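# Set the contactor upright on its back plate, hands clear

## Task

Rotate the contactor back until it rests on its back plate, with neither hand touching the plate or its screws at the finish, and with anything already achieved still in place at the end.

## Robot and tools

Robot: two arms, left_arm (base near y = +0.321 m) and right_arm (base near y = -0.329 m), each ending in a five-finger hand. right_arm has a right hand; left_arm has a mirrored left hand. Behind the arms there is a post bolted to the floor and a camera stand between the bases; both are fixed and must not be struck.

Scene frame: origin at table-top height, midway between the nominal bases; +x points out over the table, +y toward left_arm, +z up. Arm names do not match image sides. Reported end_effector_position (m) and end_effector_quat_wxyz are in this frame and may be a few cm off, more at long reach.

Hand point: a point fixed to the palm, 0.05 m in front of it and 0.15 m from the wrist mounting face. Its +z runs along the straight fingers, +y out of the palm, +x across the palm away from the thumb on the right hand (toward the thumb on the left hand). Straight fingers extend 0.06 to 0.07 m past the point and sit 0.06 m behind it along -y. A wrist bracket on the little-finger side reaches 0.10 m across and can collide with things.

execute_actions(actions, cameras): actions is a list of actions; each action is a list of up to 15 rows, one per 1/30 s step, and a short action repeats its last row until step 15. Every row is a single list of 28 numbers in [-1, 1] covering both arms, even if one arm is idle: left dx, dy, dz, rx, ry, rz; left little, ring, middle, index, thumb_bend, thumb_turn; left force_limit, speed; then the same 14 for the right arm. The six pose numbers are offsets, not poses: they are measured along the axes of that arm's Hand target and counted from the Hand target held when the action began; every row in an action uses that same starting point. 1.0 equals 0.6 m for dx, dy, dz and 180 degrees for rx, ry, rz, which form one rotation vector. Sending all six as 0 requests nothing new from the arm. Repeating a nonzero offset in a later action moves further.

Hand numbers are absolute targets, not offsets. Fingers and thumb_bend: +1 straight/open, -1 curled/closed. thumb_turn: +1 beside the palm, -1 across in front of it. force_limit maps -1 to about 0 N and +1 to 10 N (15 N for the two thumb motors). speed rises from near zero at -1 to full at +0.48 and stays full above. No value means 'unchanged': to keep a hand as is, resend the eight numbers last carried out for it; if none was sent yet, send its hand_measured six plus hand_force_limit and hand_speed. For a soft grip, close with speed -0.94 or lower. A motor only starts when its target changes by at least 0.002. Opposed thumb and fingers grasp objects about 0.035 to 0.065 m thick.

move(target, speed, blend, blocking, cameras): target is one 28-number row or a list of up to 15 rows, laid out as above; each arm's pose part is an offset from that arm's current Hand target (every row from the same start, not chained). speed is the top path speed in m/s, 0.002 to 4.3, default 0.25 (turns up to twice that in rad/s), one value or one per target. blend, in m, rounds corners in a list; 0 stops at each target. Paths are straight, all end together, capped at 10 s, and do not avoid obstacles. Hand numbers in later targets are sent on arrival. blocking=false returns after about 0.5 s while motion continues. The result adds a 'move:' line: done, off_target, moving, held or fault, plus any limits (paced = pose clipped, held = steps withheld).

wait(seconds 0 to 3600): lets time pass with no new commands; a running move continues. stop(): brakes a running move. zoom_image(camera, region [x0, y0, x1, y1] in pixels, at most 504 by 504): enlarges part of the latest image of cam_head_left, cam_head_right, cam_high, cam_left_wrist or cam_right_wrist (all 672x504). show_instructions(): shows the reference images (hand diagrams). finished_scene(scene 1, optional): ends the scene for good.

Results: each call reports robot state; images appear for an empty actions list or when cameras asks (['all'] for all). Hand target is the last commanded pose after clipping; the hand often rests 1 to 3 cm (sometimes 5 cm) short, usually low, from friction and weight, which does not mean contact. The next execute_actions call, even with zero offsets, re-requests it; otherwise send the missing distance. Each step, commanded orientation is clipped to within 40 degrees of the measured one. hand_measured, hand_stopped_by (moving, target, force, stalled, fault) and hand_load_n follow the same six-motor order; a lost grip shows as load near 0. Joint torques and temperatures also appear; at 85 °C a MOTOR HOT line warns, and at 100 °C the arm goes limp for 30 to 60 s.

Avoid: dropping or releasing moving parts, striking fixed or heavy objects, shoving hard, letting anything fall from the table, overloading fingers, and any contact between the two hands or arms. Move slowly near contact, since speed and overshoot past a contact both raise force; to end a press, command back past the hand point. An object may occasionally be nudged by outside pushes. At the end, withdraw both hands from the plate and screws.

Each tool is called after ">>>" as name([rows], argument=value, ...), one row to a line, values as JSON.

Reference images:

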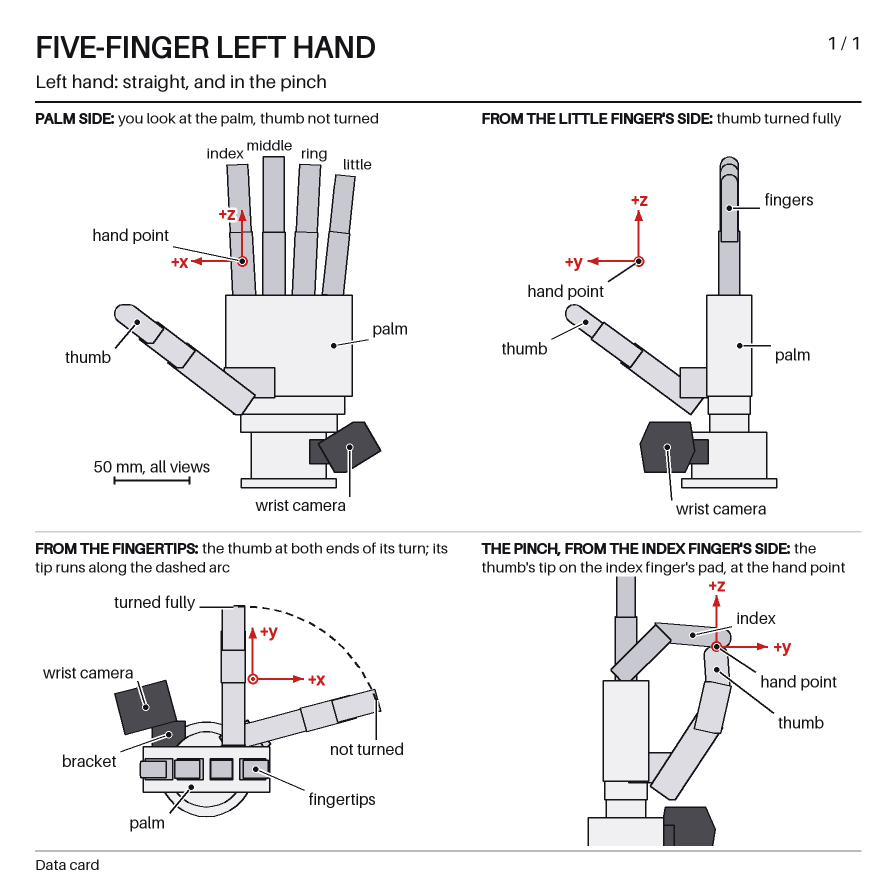

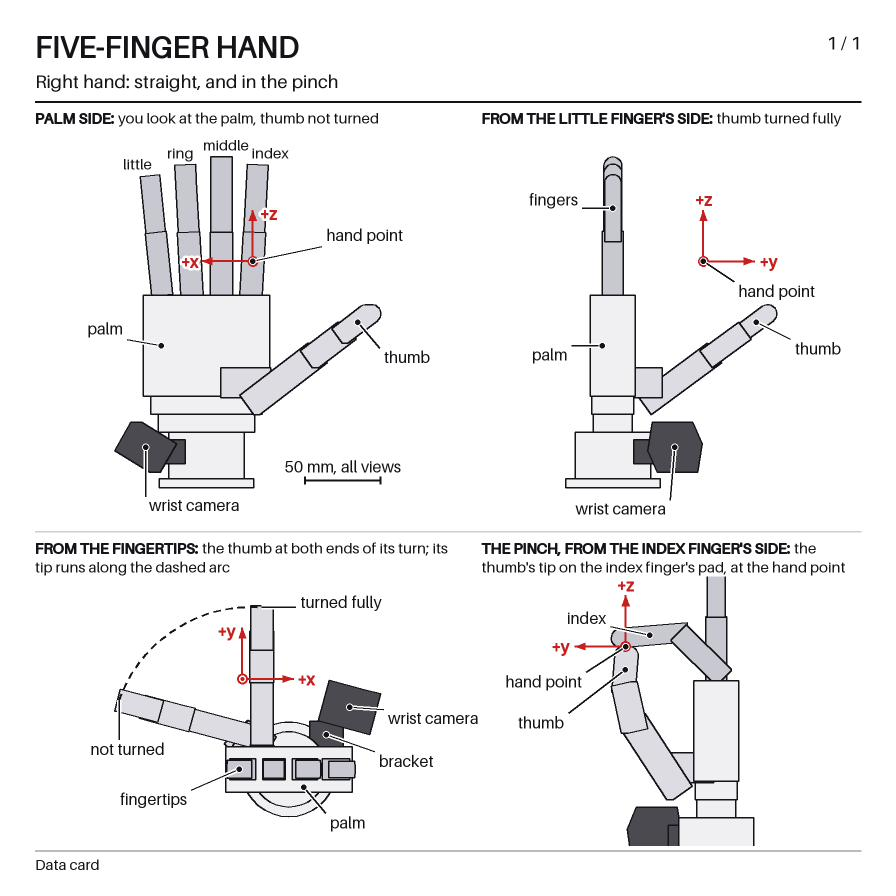

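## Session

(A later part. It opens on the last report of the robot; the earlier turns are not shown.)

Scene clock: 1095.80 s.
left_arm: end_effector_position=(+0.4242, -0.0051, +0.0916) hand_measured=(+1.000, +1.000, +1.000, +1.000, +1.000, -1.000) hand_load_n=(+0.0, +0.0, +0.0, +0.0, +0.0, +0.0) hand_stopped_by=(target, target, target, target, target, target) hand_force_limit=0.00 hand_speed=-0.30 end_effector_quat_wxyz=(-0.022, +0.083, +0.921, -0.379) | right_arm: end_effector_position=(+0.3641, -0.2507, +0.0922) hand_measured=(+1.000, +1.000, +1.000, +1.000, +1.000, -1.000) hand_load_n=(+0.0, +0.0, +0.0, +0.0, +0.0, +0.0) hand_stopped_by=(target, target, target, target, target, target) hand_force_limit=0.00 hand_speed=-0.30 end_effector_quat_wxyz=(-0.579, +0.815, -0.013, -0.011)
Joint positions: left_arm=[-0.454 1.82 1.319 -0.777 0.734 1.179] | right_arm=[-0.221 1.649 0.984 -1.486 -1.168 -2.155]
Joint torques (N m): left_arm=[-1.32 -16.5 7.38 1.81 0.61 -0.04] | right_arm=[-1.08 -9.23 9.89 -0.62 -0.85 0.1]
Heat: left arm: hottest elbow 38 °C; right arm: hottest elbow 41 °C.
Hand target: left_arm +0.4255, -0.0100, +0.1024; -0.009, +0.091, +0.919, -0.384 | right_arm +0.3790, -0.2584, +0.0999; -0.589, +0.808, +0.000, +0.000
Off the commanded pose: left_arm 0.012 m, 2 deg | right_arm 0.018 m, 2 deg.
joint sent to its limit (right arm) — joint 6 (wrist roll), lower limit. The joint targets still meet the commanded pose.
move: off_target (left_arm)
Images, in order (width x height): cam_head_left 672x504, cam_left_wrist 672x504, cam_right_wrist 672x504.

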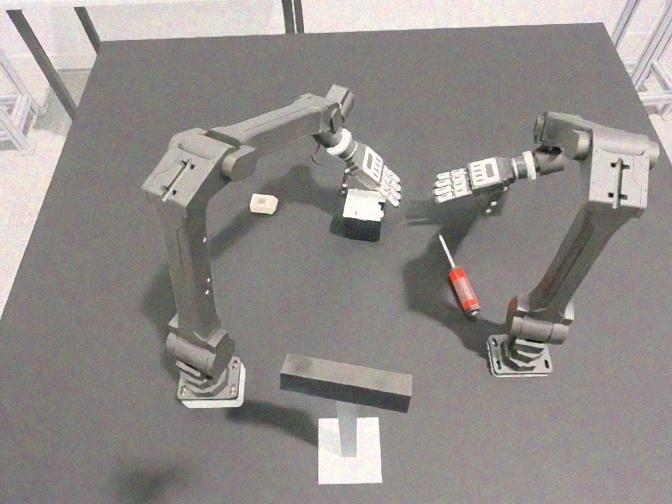

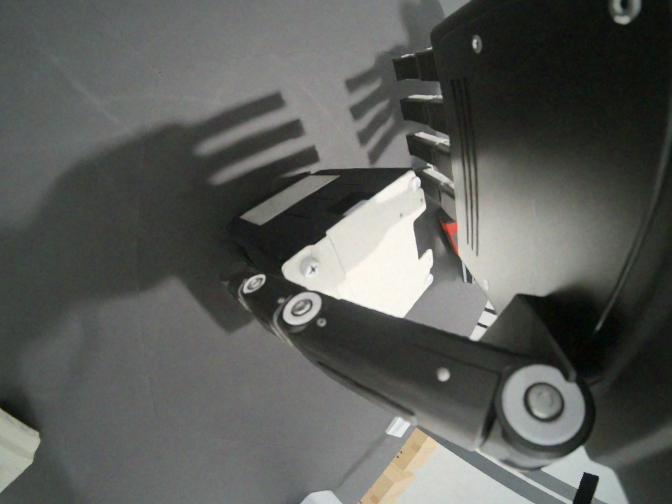

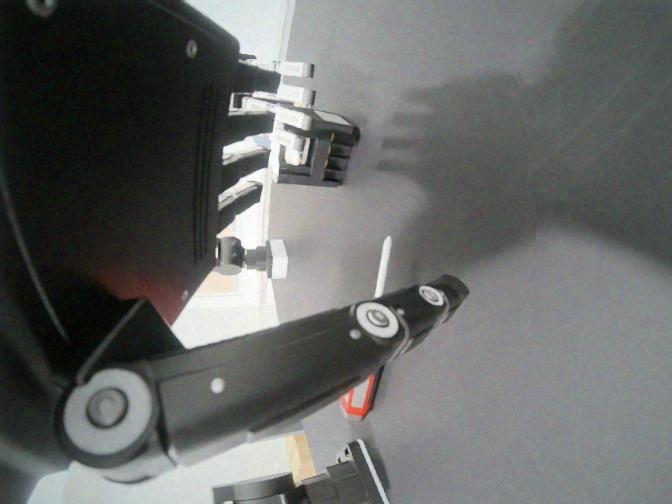

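>>> move(target=[0.0, -0.0083, -0.0083, 0, 0, 0, 1, 1, 1, 1, 1, -1, 0, -0.3, 0, 0, 0, 0, 0, 0, 1, 1, 1, 1, 1, -1, 0, -0.3], speed=0.05, cameras=["cam_left_wrist", "cam_head_left", "cam_right_wrist"])

>>> zoom_image(camera="cam_left_wrist", region=[150, 80, 450, 320])

>>> zoom_image(camera="cam_right_wrist", region=[230, 60, 380, 200])

Scene clock: 1120.37 s.
left_arm: end_effector_position=(+0.4247, -0.0056, +0.0961) hand_measured=(+1.000, +1.000, +1.000, +1.000, +1.000, -1.000) hand_load_n=(+0.0, +0.0, +0.0, +0.0, +0.0, +0.0) hand_stopped_by=(target, target, target, target, target, target) hand_force_limit=0.00 hand_speed=-0.30 end_effector_quat_wxyz=(-0.019, +0.085, +0.921, -0.381) | right_arm: end_effector_position=(+0.3641, -0.2507, +0.0922) hand_measured=(+1.000, +1.000, +1.000, +1.000, +1.000, -1.000) hand_load_n=(+0.0, +0.0, +0.0, +0.0, +0.0, +0.0) hand_stopped_by=(target, target, target, target, target, target) hand_force_limit=0.00 hand_speed=-0.30 end_effector_quat_wxyz=(-0.579, +0.815, -0.013, -0.011)
Joint positions: left_arm=[-0.455 1.811 1.319 -0.777 0.734 1.179] | right_arm=[-0.221 1.649 0.984 -1.486 -1.168 -2.155]
Joint torques (N m): left_arm=[-1.2 -16.79 7.98 1.14 0.6 -0.06] | right_arm=[-1.14 -9.23 9.89 -0.64 -0.85 0.1]
Heat: left arm: hottest elbow 36 °C; right arm: hottest elbow 41 °C.
Hand target: left_arm +0.4251, -0.0100, +0.1095; -0.009, +0.091, +0.919, -0.385 | right_arm +0.3790, -0.2584, +0.0999; -0.589, +0.808, +0.000, +0.000
Off the commanded pose: left_arm 0.014 m, 1 deg | right_arm 0.018 m, 2 deg.
joint sent to its limit (right arm) — joint 6 (wrist roll), lower limit. The joint targets still meet the commanded pose.
move: off_target (left_arm)
Images, in order (width x height): cam_head_left 672x504, cam_left_wrist 672x504, cam_right_wrist 672x504.

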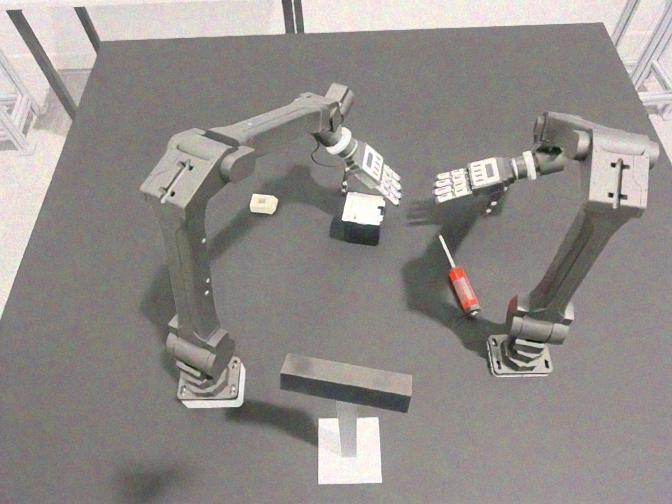

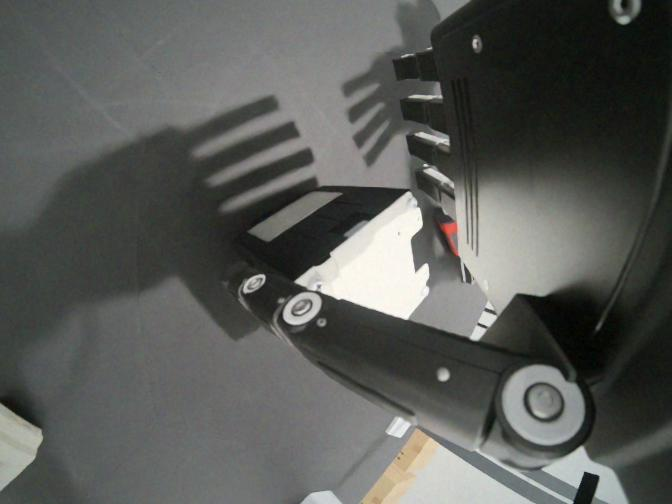

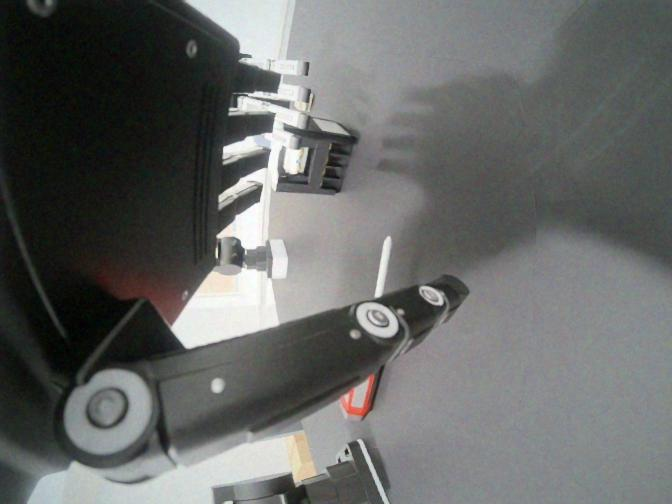

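Scaled by 1.680 from the camera's image (finer frame: 960x720).

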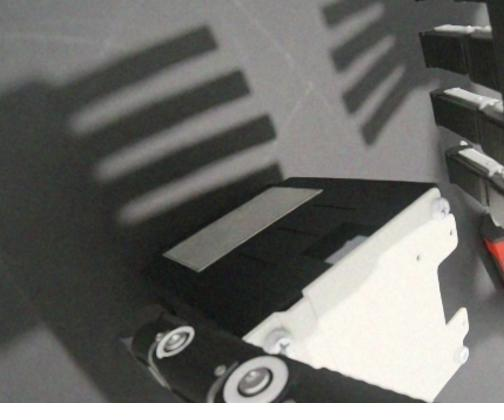

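Scaled by 3.360 from the camera's image (finer frame: 960x720).

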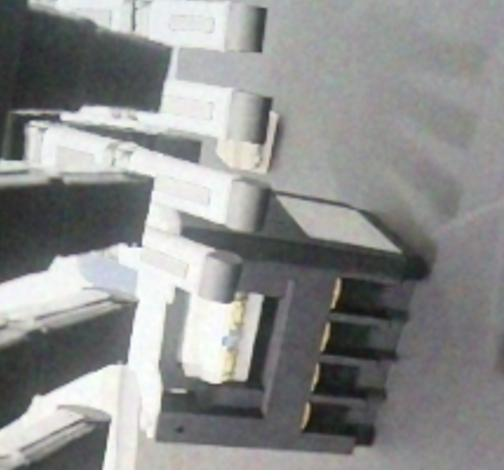

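>>> move([
  [0.025, -0.0024, -0.0071, 0, 0, 0, 1, 1, 1, 1, 1, -1, 0, -0.3, 0, 0, 0, 0, 0, 0, 1, 1, 1, 1, 1, -1, 0, -0.3],
  [0.025, -0.0024, -0.0071, 0, 0, 0, 1, 1, 0.2, 0.2, 1, -1, -0.5, -0.8, 0, 0, 0, 0, 0, 0, 1, 1, 1, 1, 1, -1, 0, -0.3],
], speed=0.06, cameras=["cam_left_wrist", "cam_head_left", "cam_right_wrist"])

>>> zoom_image(camera="cam_left_wrist", region=[150, 80, 450, 320])

>>> zoom_image(camera="cam_right_wrist", region=[230, 60, 380, 200])

>>> zoom_image(camera="cam_head_left", region=[310, 130, 420, 250])

Scene clock: 1140.57 s.
left_arm: end_effector_position=(+0.4079, -0.0072, +0.1048) hand_measured=(+1.000, +1.000, +0.200, +0.484, +1.000, -1.000) hand_load_n=(+0.0, +0.0, +0.0, +4.5, +0.0, +0.0) hand_stopped_by=(target, target, target, force, target, target) hand_force_limit=-0.50 hand_speed=-0.80 end_effector_quat_wxyz=(-0.019, +0.093, +0.918, -0.384) | right_arm: end_effector_position=(+0.3641, -0.2507, +0.0922) hand_measured=(+1.000, +1.000, +1.000, +1.000, +1.000, -1.000) hand_load_n=(+0.0, +0.0, +0.0, +0.0, +0.0, +0.0) hand_stopped_by=(target, target, target, target, target, target) hand_force_limit=0.00 hand_speed=-0.30 end_effector_quat_wxyz=(-0.579, +0.815, -0.013, -0.011)
Joint positions: left_arm=[-0.47 1.767 1.279 -0.772 0.738 1.177] | right_arm=[-0.221 1.649 0.984 -1.486 -1.168 -2.155]
Joint torques (N m): left_arm=[-0.32 -15.56 7.46 1.36 0.32 -0.09] | right_arm=[-1.14 -9.29 9.89 -0.64 -0.85 0.1]
Heat: left arm: hottest elbow 35 °C; right arm: hottest elbow 41 °C.
Hand target: left_arm +0.4107, -0.0053, +0.1128; -0.009, +0.090, +0.919, -0.385 | right_arm +0.3790, -0.2584, +0.0999; -0.589, +0.808, +0.000, +0.000
Off the commanded pose: left_arm 0.009 m, 1 deg | right_arm 0.018 m, 2 deg.
joint sent to its limit (right arm) — joint 6 (wrist roll), lower limit. The joint targets still meet the commanded pose.
move: done; target 2's new numbers were sent with left_arm's hand 0.011 m and 1 deg from that target
Images, in order (width x height): cam_head_left 672x504, cam_left_wrist 672x504, cam_right_wrist 672x504.

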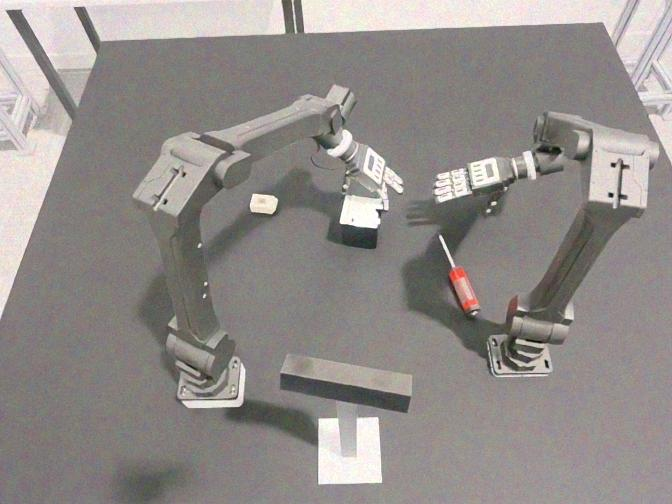

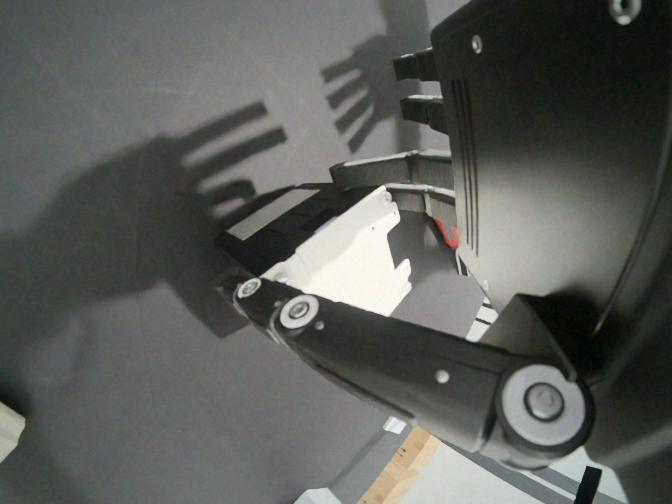

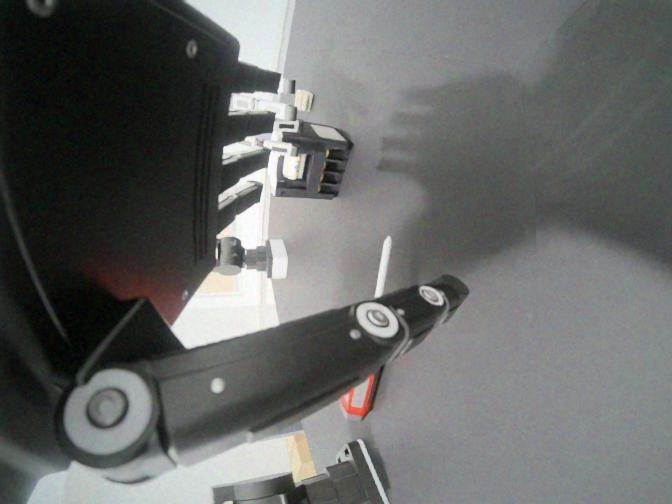

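Scaled by 1.680 from the camera's image (finer frame: 960x720).

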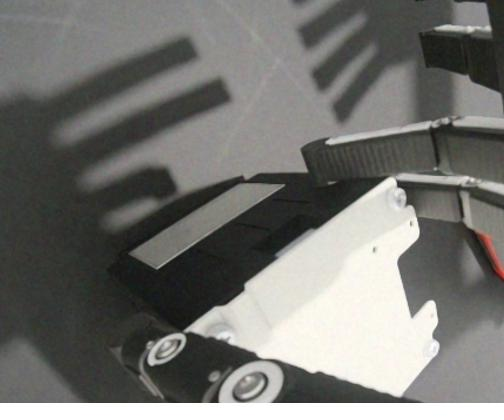

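Scaled by 3.360 from the camera's image (finer frame: 960x720).

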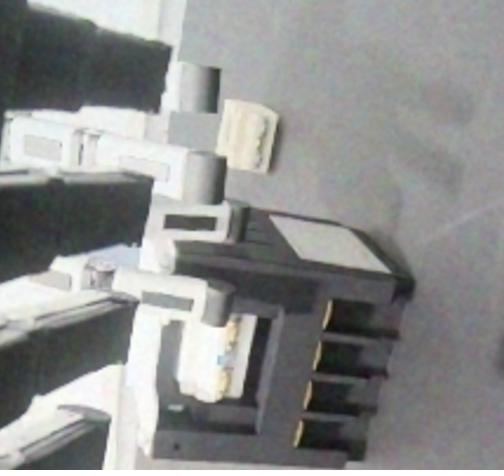

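Scaled by 4.200 from the camera's image (finer frame: 960x720).

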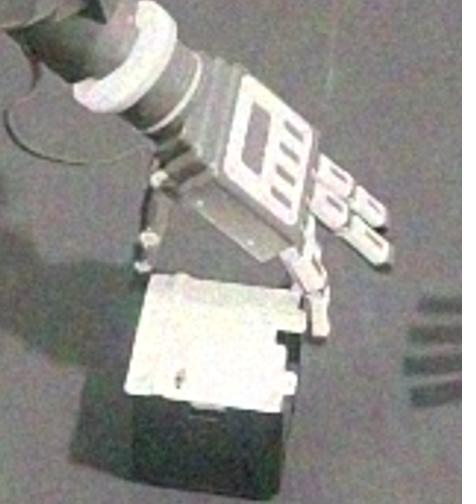

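>>> move([
  [0, 0, 0, 0, 0, 0, 1, 1, 1, 1, 1, -1, -0.5, 0.0, 0, 0, 0, 0, 0, 0, 1, 1, 1, 1, 1, -1, 0, -0.3],
  [0.0283, 0.0083, 0.0012, 0, 0, 0, 1, 1, 1, 1, 1, -1, -0.5, 0.0, 0, 0, 0, 0, 0, 0, 1, 1, 1, 1, 1, -1, 0, -0.3],
  [0.0283, 0.0083, 0.0012, 0, 0, 0, 1, 1, 0.2, 0.2, 1, -1, -0.3, -0.75, 0, 0, 0, 0, 0, 0, 1, 1, 1, 1, 1, -1, 0, -0.3],
], speed=0.08, cameras=["cam_left_wrist", "cam_head_left", "cam_right_wrist"])

>>> zoom_image(camera="cam_left_wrist", region=[150, 80, 450, 320])

>>> zoom_image(camera="cam_right_wrist", region=[230, 60, 380, 200])

>>> zoom_image(camera="cam_head_left", region=[310, 130, 420, 250])

Scene clock: 1153.67 s.
left_arm: end_effector_position=(+0.3914, -0.0006, +0.0981) hand_measured=(+1.000, +1.000, +0.496, +0.496, +1.000, -1.000) hand_load_n=(+0.0, +0.0, +3.5, +5.5, +1.0, +1.0) hand_stopped_by=(target, target, force, force, target, target) hand_force_limit=-0.30 hand_speed=-0.75 end_effector_quat_wxyz=(-0.021, +0.094, +0.919, -0.382) | right_arm: end_effector_position=(+0.3641, -0.2507, +0.0922) hand_measured=(+1.000, +1.000, +1.000, +1.000, +1.000, -1.000) hand_load_n=(+0.0, +0.0, +0.0, +0.0, +0.0, +0.0) hand_stopped_by=(target, target, target, target, target, target) hand_force_limit=0.00 hand_speed=-0.30 end_effector_quat_wxyz=(-0.579, +0.815, -0.013, -0.011)
Joint positions: left_arm=[-0.474 1.737 1.218 -0.744 0.735 1.176] | right_arm=[-0.221 1.649 0.984 -1.486 -1.168 -2.155]
Joint torques (N m): left_arm=[-0.15 -15.21 7.35 1.54 0.39 -0.12] | right_arm=[-1.14 -9.29 9.89 -0.62 -0.85 0.1]
Heat: left arm: hottest elbow 35 °C; right arm: hottest elbow 41 °C.
Hand target: left_arm +0.3946, +0.0007, +0.1077; -0.009, +0.090, +0.919, -0.384 | right_arm +0.3790, -0.2584, +0.0999; -0.589, +0.808, +0.000, +0.000
Off the commanded pose: left_arm 0.010 m, 1 deg | right_arm 0.018 m, 2 deg.
joint sent to its limit (right arm) — joint 6 (wrist roll), lower limit. The joint targets still meet the commanded pose.
move: done; target 3's new numbers were sent with left_arm's hand 0.011 m and 2 deg from that target
Images, in order (width x height): cam_head_left 672x504, cam_left_wrist 672x504, cam_right_wrist 672x504.

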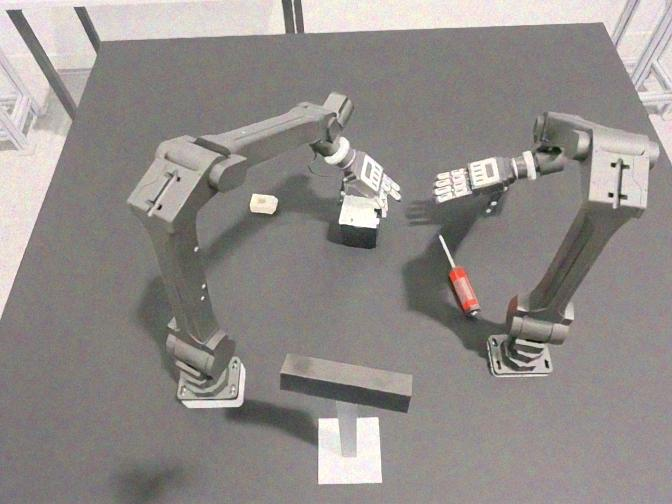

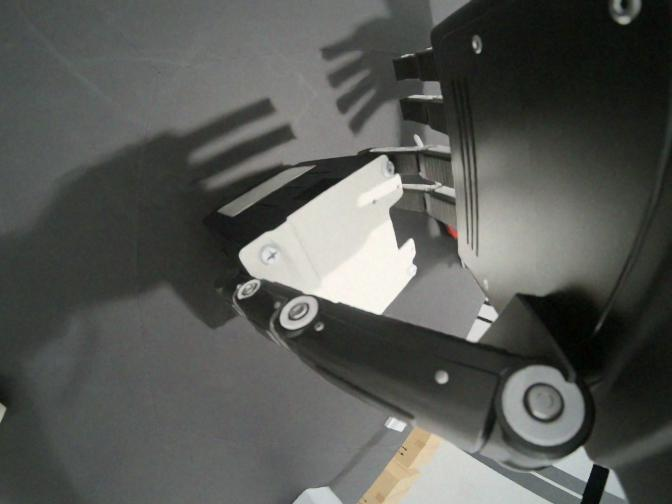

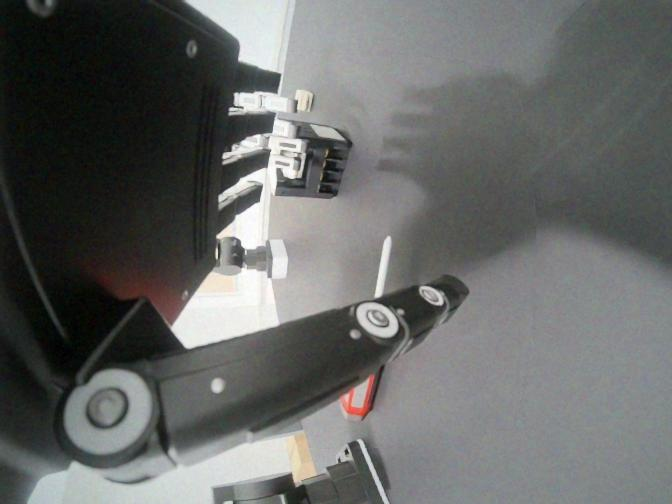

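Scaled by 1.680 from the camera's image (finer frame: 960x720).

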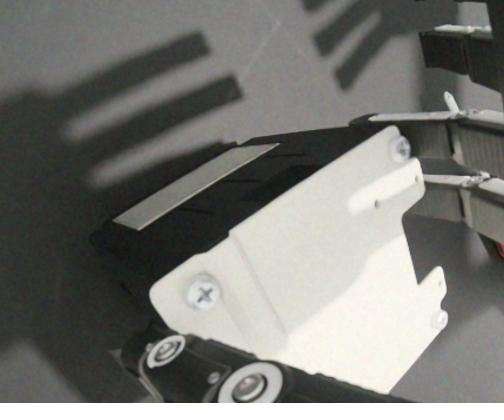

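Scaled by 3.360 from the camera's image (finer frame: 960x720).

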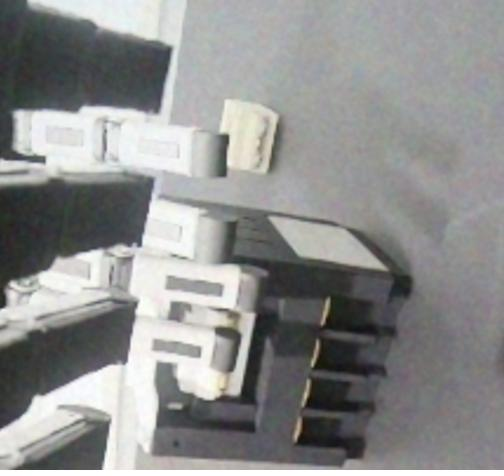

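Scaled by 4.200 from the camera's image (finer frame: 960x720).

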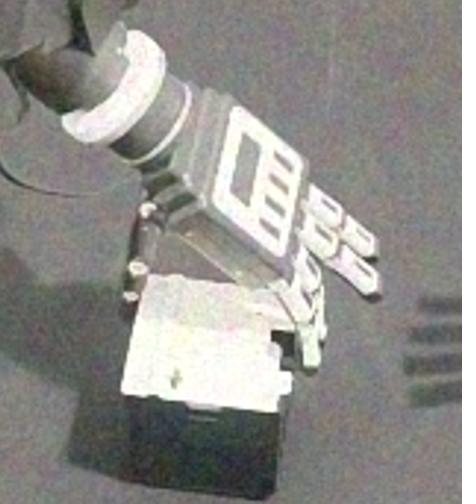

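>>> move([
  [0, 0, 0, 0, 0, 0, 1, 1, 0.2, 0.2, 0.6, -1, -0.1, -0.75, 0, 0, 0, 0, 0, 0, 1, 1, 1, 1, 1, -1, 0, -0.3],
  [0.0323, -0.0203, -0.0203, 0, -0.0589, 0.0589, 1, 1, 0.2, 0.2, 0.6, -1, -0.1, -0.75, 0, 0, 0, 0, 0, 0, 1, 1, 1, 1, 1, -1, 0, -0.3],
], speed=0.06, cameras=["cam_left_wrist", "cam_head_left", "cam_right_wrist"])

>>> zoom_image(camera="cam_right_wrist", region=[230, 60, 380, 200])

>>> zoom_image(camera="cam_head_left", region=[310, 130, 420, 250])

Scene clock: 1168.70 s.
left_arm: end_effector_position=(+0.3743, +0.0096, +0.1139) hand_measured=(+1.000, +1.000, +0.494, +0.496, +0.970, -1.000) hand_load_n=(+0.0, +0.0, +0.0, +0.0, +0.0, +0.0) hand_stopped_by=(target, target, force, force, force, target) hand_force_limit=-0.10 hand_speed=-0.75 end_effector_quat_wxyz=(+0.100, +0.137, +0.908, -0.384) | right_arm: end_effector_position=(+0.3641, -0.2507, +0.0922) hand_measured=(+1.000, +1.000, +1.000, +1.000, +1.000, -1.000) hand_load_n=(+0.0, +0.0, +0.0, +0.0, +0.0, +0.0) hand_stopped_by=(target, target, target, target, target, target) hand_force_limit=0.00 hand_speed=-0.30 end_effector_quat_wxyz=(-0.579, +0.815, -0.013, -0.011)
Joint positions: left_arm=[-0.507 1.534 0.987 -0.474 0.636 1.173] | right_arm=[-0.221 1.649 0.984 -1.486 -1.168 -2.155]
Joint torques (N m): left_arm=[-1.44 -12.34 7.6 2.35 0.48 -0.14] | right_arm=[-1.08 -9.23 9.89 -0.64 -0.85 0.1]
Heat: left arm: hottest shoulder 35 °C; right arm: hottest elbow 41 °C.
Hand target: left_arm +0.3746, +0.0042, +0.1240; +0.112, +0.139, +0.903, -0.390 | right_arm +0.3790, -0.2584, +0.0999; -0.589, +0.808, +0.000, +0.000
Off the commanded pose: left_arm 0.011 m, 2 deg | right_arm 0.018 m, 2 deg.
joint sent to its limit (right arm) — joint 6 (wrist roll), lower limit. The joint targets still meet the commanded pose.
move: off_target (left_arm)
Images, in order (width x height): cam_head_left 672x504, cam_left_wrist 672x504, cam_right_wrist 672x504.

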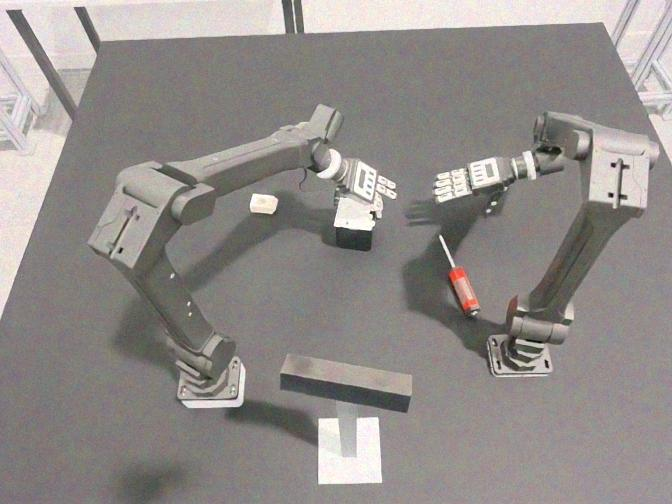

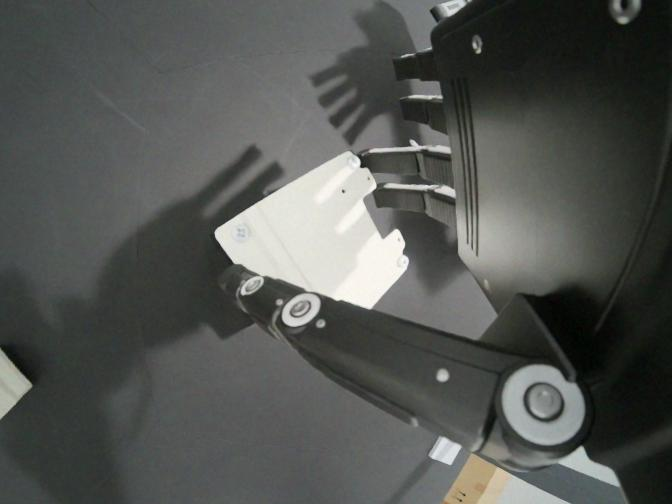

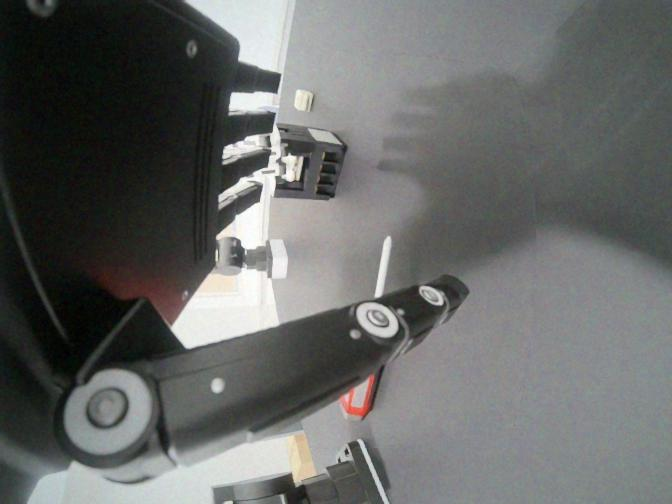

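Scaled by 3.360 from the camera's image (finer frame: 960x720).

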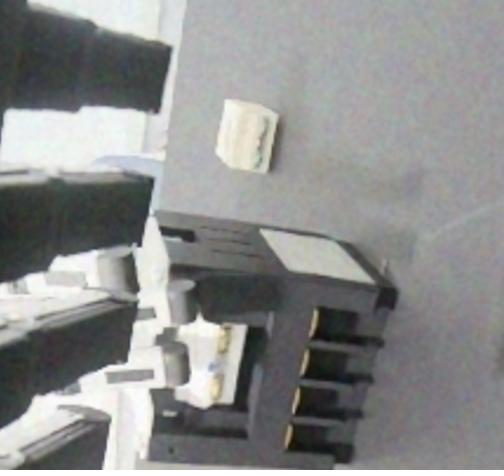

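Scaled by 4.200 from the camera's image (finer frame: 960x720).

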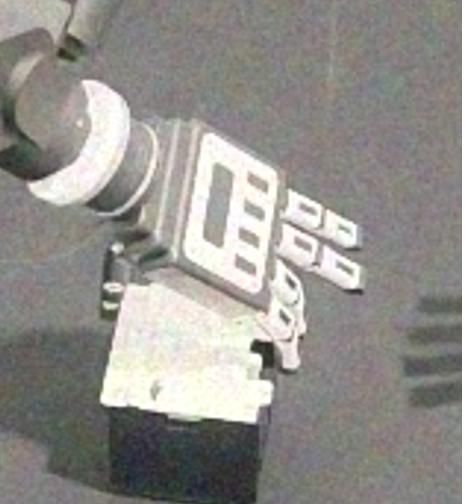

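>>> move([
  [0, 0, 0, 0, 0, 0, 1, 1, 1, 1, 1, -1, -0.1, 0.0, 0, 0, 0, 0, 0, 0, 1, 1, 1, 1, 1, -1, 0, -0.3],
  [-0.002, -0.0074, -0.0213, 0, 0.0589, -0.0589, 1, 1, 1, 1, 1, -1, -0.1, 0.0, 0, 0, 0, 0, 0, 0, 1, 1, 1, 1, 1, -1, 0, -0.3],
], speed=0.08, cameras=["cam_left_wrist", "cam_head_left", "cam_right_wrist"])

>>> zoom_image(camera="cam_left_wrist", region=[150, 80, 450, 320])

>>> zoom_image(camera="cam_right_wrist", region=[230, 60, 380, 200])

>>> zoom_image(camera="cam_head_left", region=[310, 130, 420, 250])

Scene clock: 1424.73 s.
left_arm: end_effector_position=(+0.3577, +0.0148, +0.1266) hand_measured=(+1.000, +1.000, +1.000, +1.000, +1.000, -1.000) hand_load_n=(+0.0, +0.0, +0.0, +0.0, +0.0, +0.0) hand_stopped_by=(target, target, target, target, target, target) hand_force_limit=-0.10 hand_speed=0.00 end_effector_quat_wxyz=(-0.015, +0.095, +0.920, -0.381) | right_arm: end_effector_position=(+0.3641, -0.2507, +0.0922) hand_measured=(+1.000, +1.000, +1.000, +1.000, +1.000, -1.000) hand_load_n=(+0.0, +0.0, -0.5, +0.0, +0.0, +0.0) hand_stopped_by=(target, target, target, target, target, target) hand_force_limit=0.00 hand_speed=-0.30 end_effector_quat_wxyz=(-0.579, +0.815, -0.013, -0.011)
Joint positions: left_arm=[-0.481 1.607 1.133 -0.774 0.726 1.169] | right_arm=[-0.221 1.649 0.984 -1.486 -1.168 -2.155]
Joint torques (N m): left_arm=[-0.03 -10.4 11.63 0.7 0.79 -0.1] | right_arm=[-1.14 -9.29 9.89 -0.62 -0.85 0.1]
Heat: left arm: hottest elbow 35 °C; right arm: hottest elbow 41 °C.
Hand target: left_arm +0.3730, +0.0103, +0.1359; -0.009, +0.090, +0.919, -0.385 | right_arm +0.3790, -0.2584, +0.0999; -0.589, +0.808, +0.000, +0.000
Off the commanded pose: left_arm 0.018 m, 1 deg | right_arm 0.018 m, 2 deg.
joint sent to its limit (right arm) — joint 6 (wrist roll), lower limit. The joint targets still meet the commanded pose.
move: off_target (left_arm)
Images, in order (width x height): cam_head_left 672x504, cam_left_wrist 672x504, cam_right_wrist 672x504.

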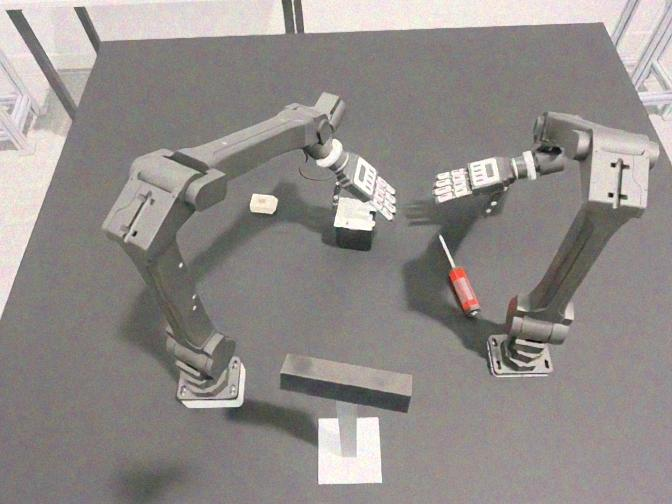

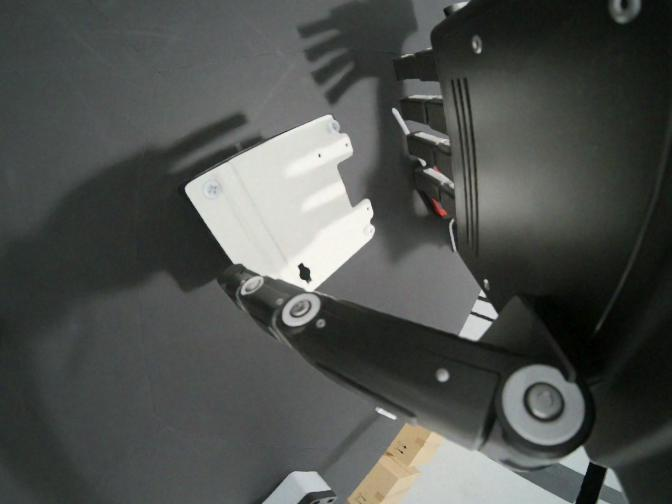

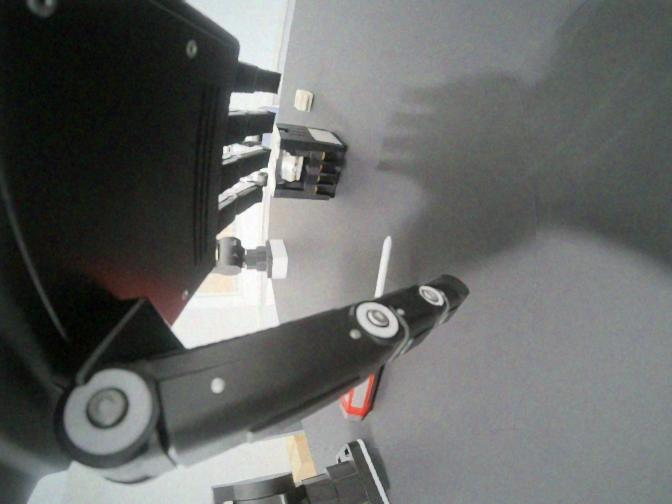

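Scaled by 1.680 from the camera's image (finer frame: 960x720).

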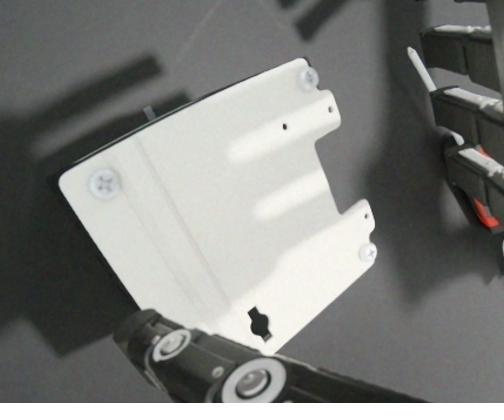

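Scaled by 3.360 from the camera's image (finer frame: 960x720).

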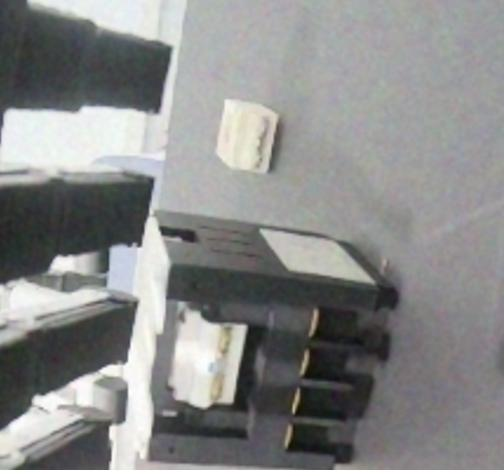

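Scaled by 4.200 from the camera's image (finer frame: 960x720).

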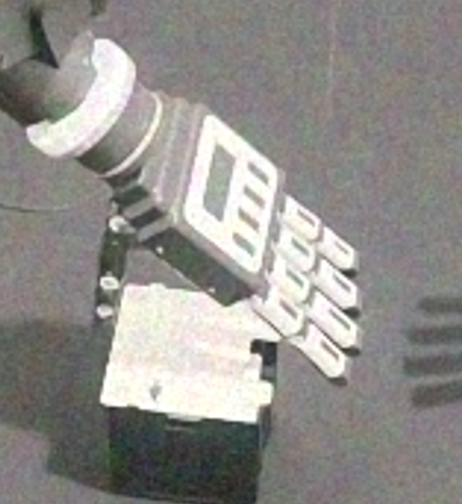

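>>> move(target=[-0.0207, 0.0298, 0.0227, 0, 0, 0, 1, 1, 1, 1, 1, -1, -0.1, 0.0, 0, 0, 0, 0, 0, 0, 1, 1, 1, 1, 1, -1, 0, -0.3], speed=0.06, cameras=["cam_left_wrist", "cam_head_left", "cam_right_wrist"])

>>> zoom_image(camera="cam_left_wrist", region=[150, 80, 450, 320])

>>> zoom_image(camera="cam_right_wrist", region=[230, 60, 380, 200])

Scene clock: 1458.37 s.
left_arm: end_effector_position=(+0.3641, +0.0188, +0.1050) hand_measured=(+1.000, +1.000, +1.000, +1.000, +1.000, -1.000) hand_load_n=(+0.0, +0.0, +0.0, +0.0, +0.0, +0.0) hand_stopped_by=(target, target, target, target, target, target) hand_force_limit=-0.10 hand_speed=0.00 end_effector_quat_wxyz=(-0.032, +0.081, +0.923, -0.375) | right_arm: end_effector_position=(+0.3641, -0.2507, +0.0922) hand_measured=(+1.000, +1.000, +1.000, +1.000, +1.000, -1.000) hand_load_n=(+0.0, +0.0, +0.0, +0.0, +0.0, +0.0) hand_stopped_by=(target, target, target, target, target, target) hand_force_limit=0.00 hand_speed=-0.30 end_effector_quat_wxyz=(-0.579, +0.815, -0.013, -0.011)
Joint positions: left_arm=[-0.466 1.665 1.145 -0.771 0.73 1.169] | right_arm=[-0.221 1.649 0.984 -1.486 -1.168 -2.155]
Joint torques (N m): left_arm=[0.03 -11.34 11.28 1.8 0.78 0.08] | right_arm=[-1.08 -9.23 9.89 -0.64 -0.85 0.1]
Heat: left arm: hottest elbow 36 °C; right arm: hottest elbow 41 °C.
Hand target: left_arm +0.3870, +0.0110, +0.1143; -0.009, +0.090, +0.919, -0.384 | right_arm +0.3790, -0.2584, +0.0999; -0.589, +0.808, +0.000, +0.000
Off the commanded pose: left_arm 0.026 m, 3 deg | right_arm 0.018 m, 2 deg.
joint sent to its limit (right arm) — joint 6 (wrist roll), lower limit. The joint targets still meet the commanded pose.
move: off_target (left_arm)
Images, in order (width x height): cam_head_left 672x504, cam_left_wrist 672x504, cam_right_wrist 672x504.

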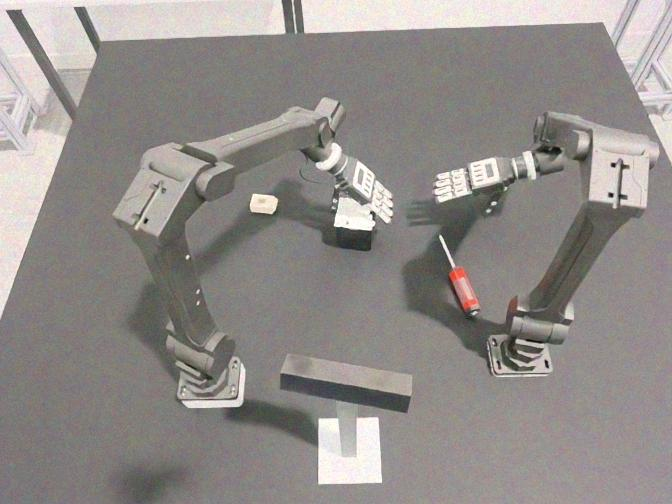

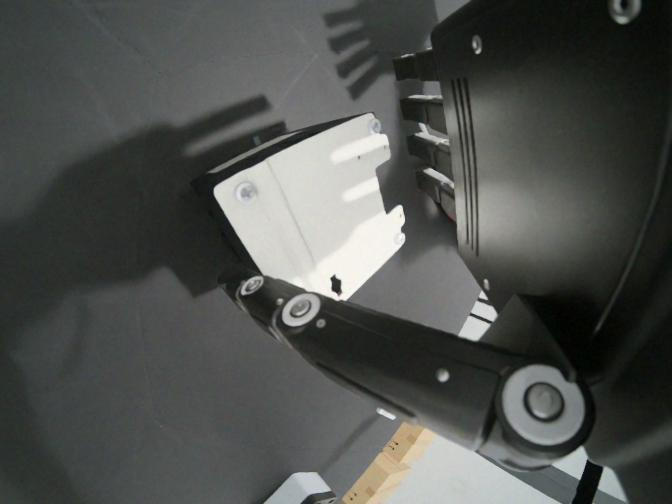

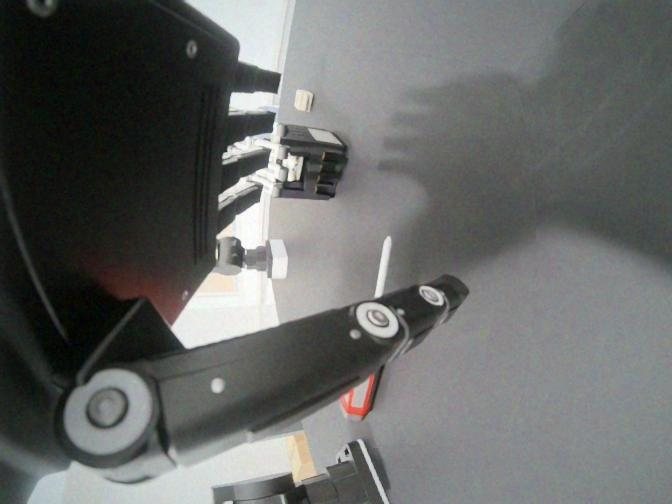

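Scaled by 1.680 from the camera's image (finer frame: 960x720).

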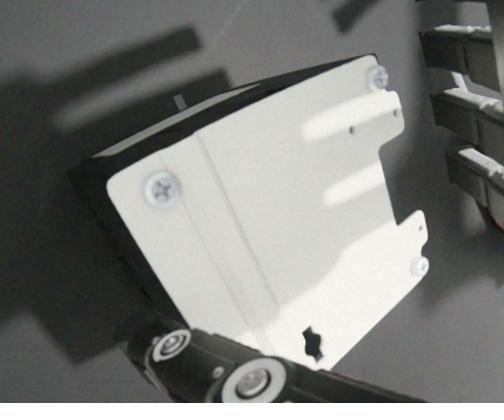

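Scaled by 3.360 from the camera's image (finer frame: 960x720).

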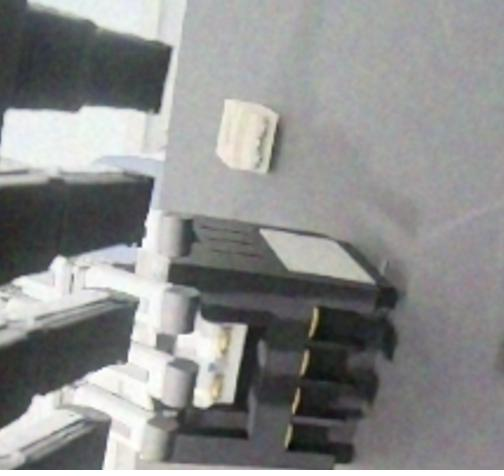

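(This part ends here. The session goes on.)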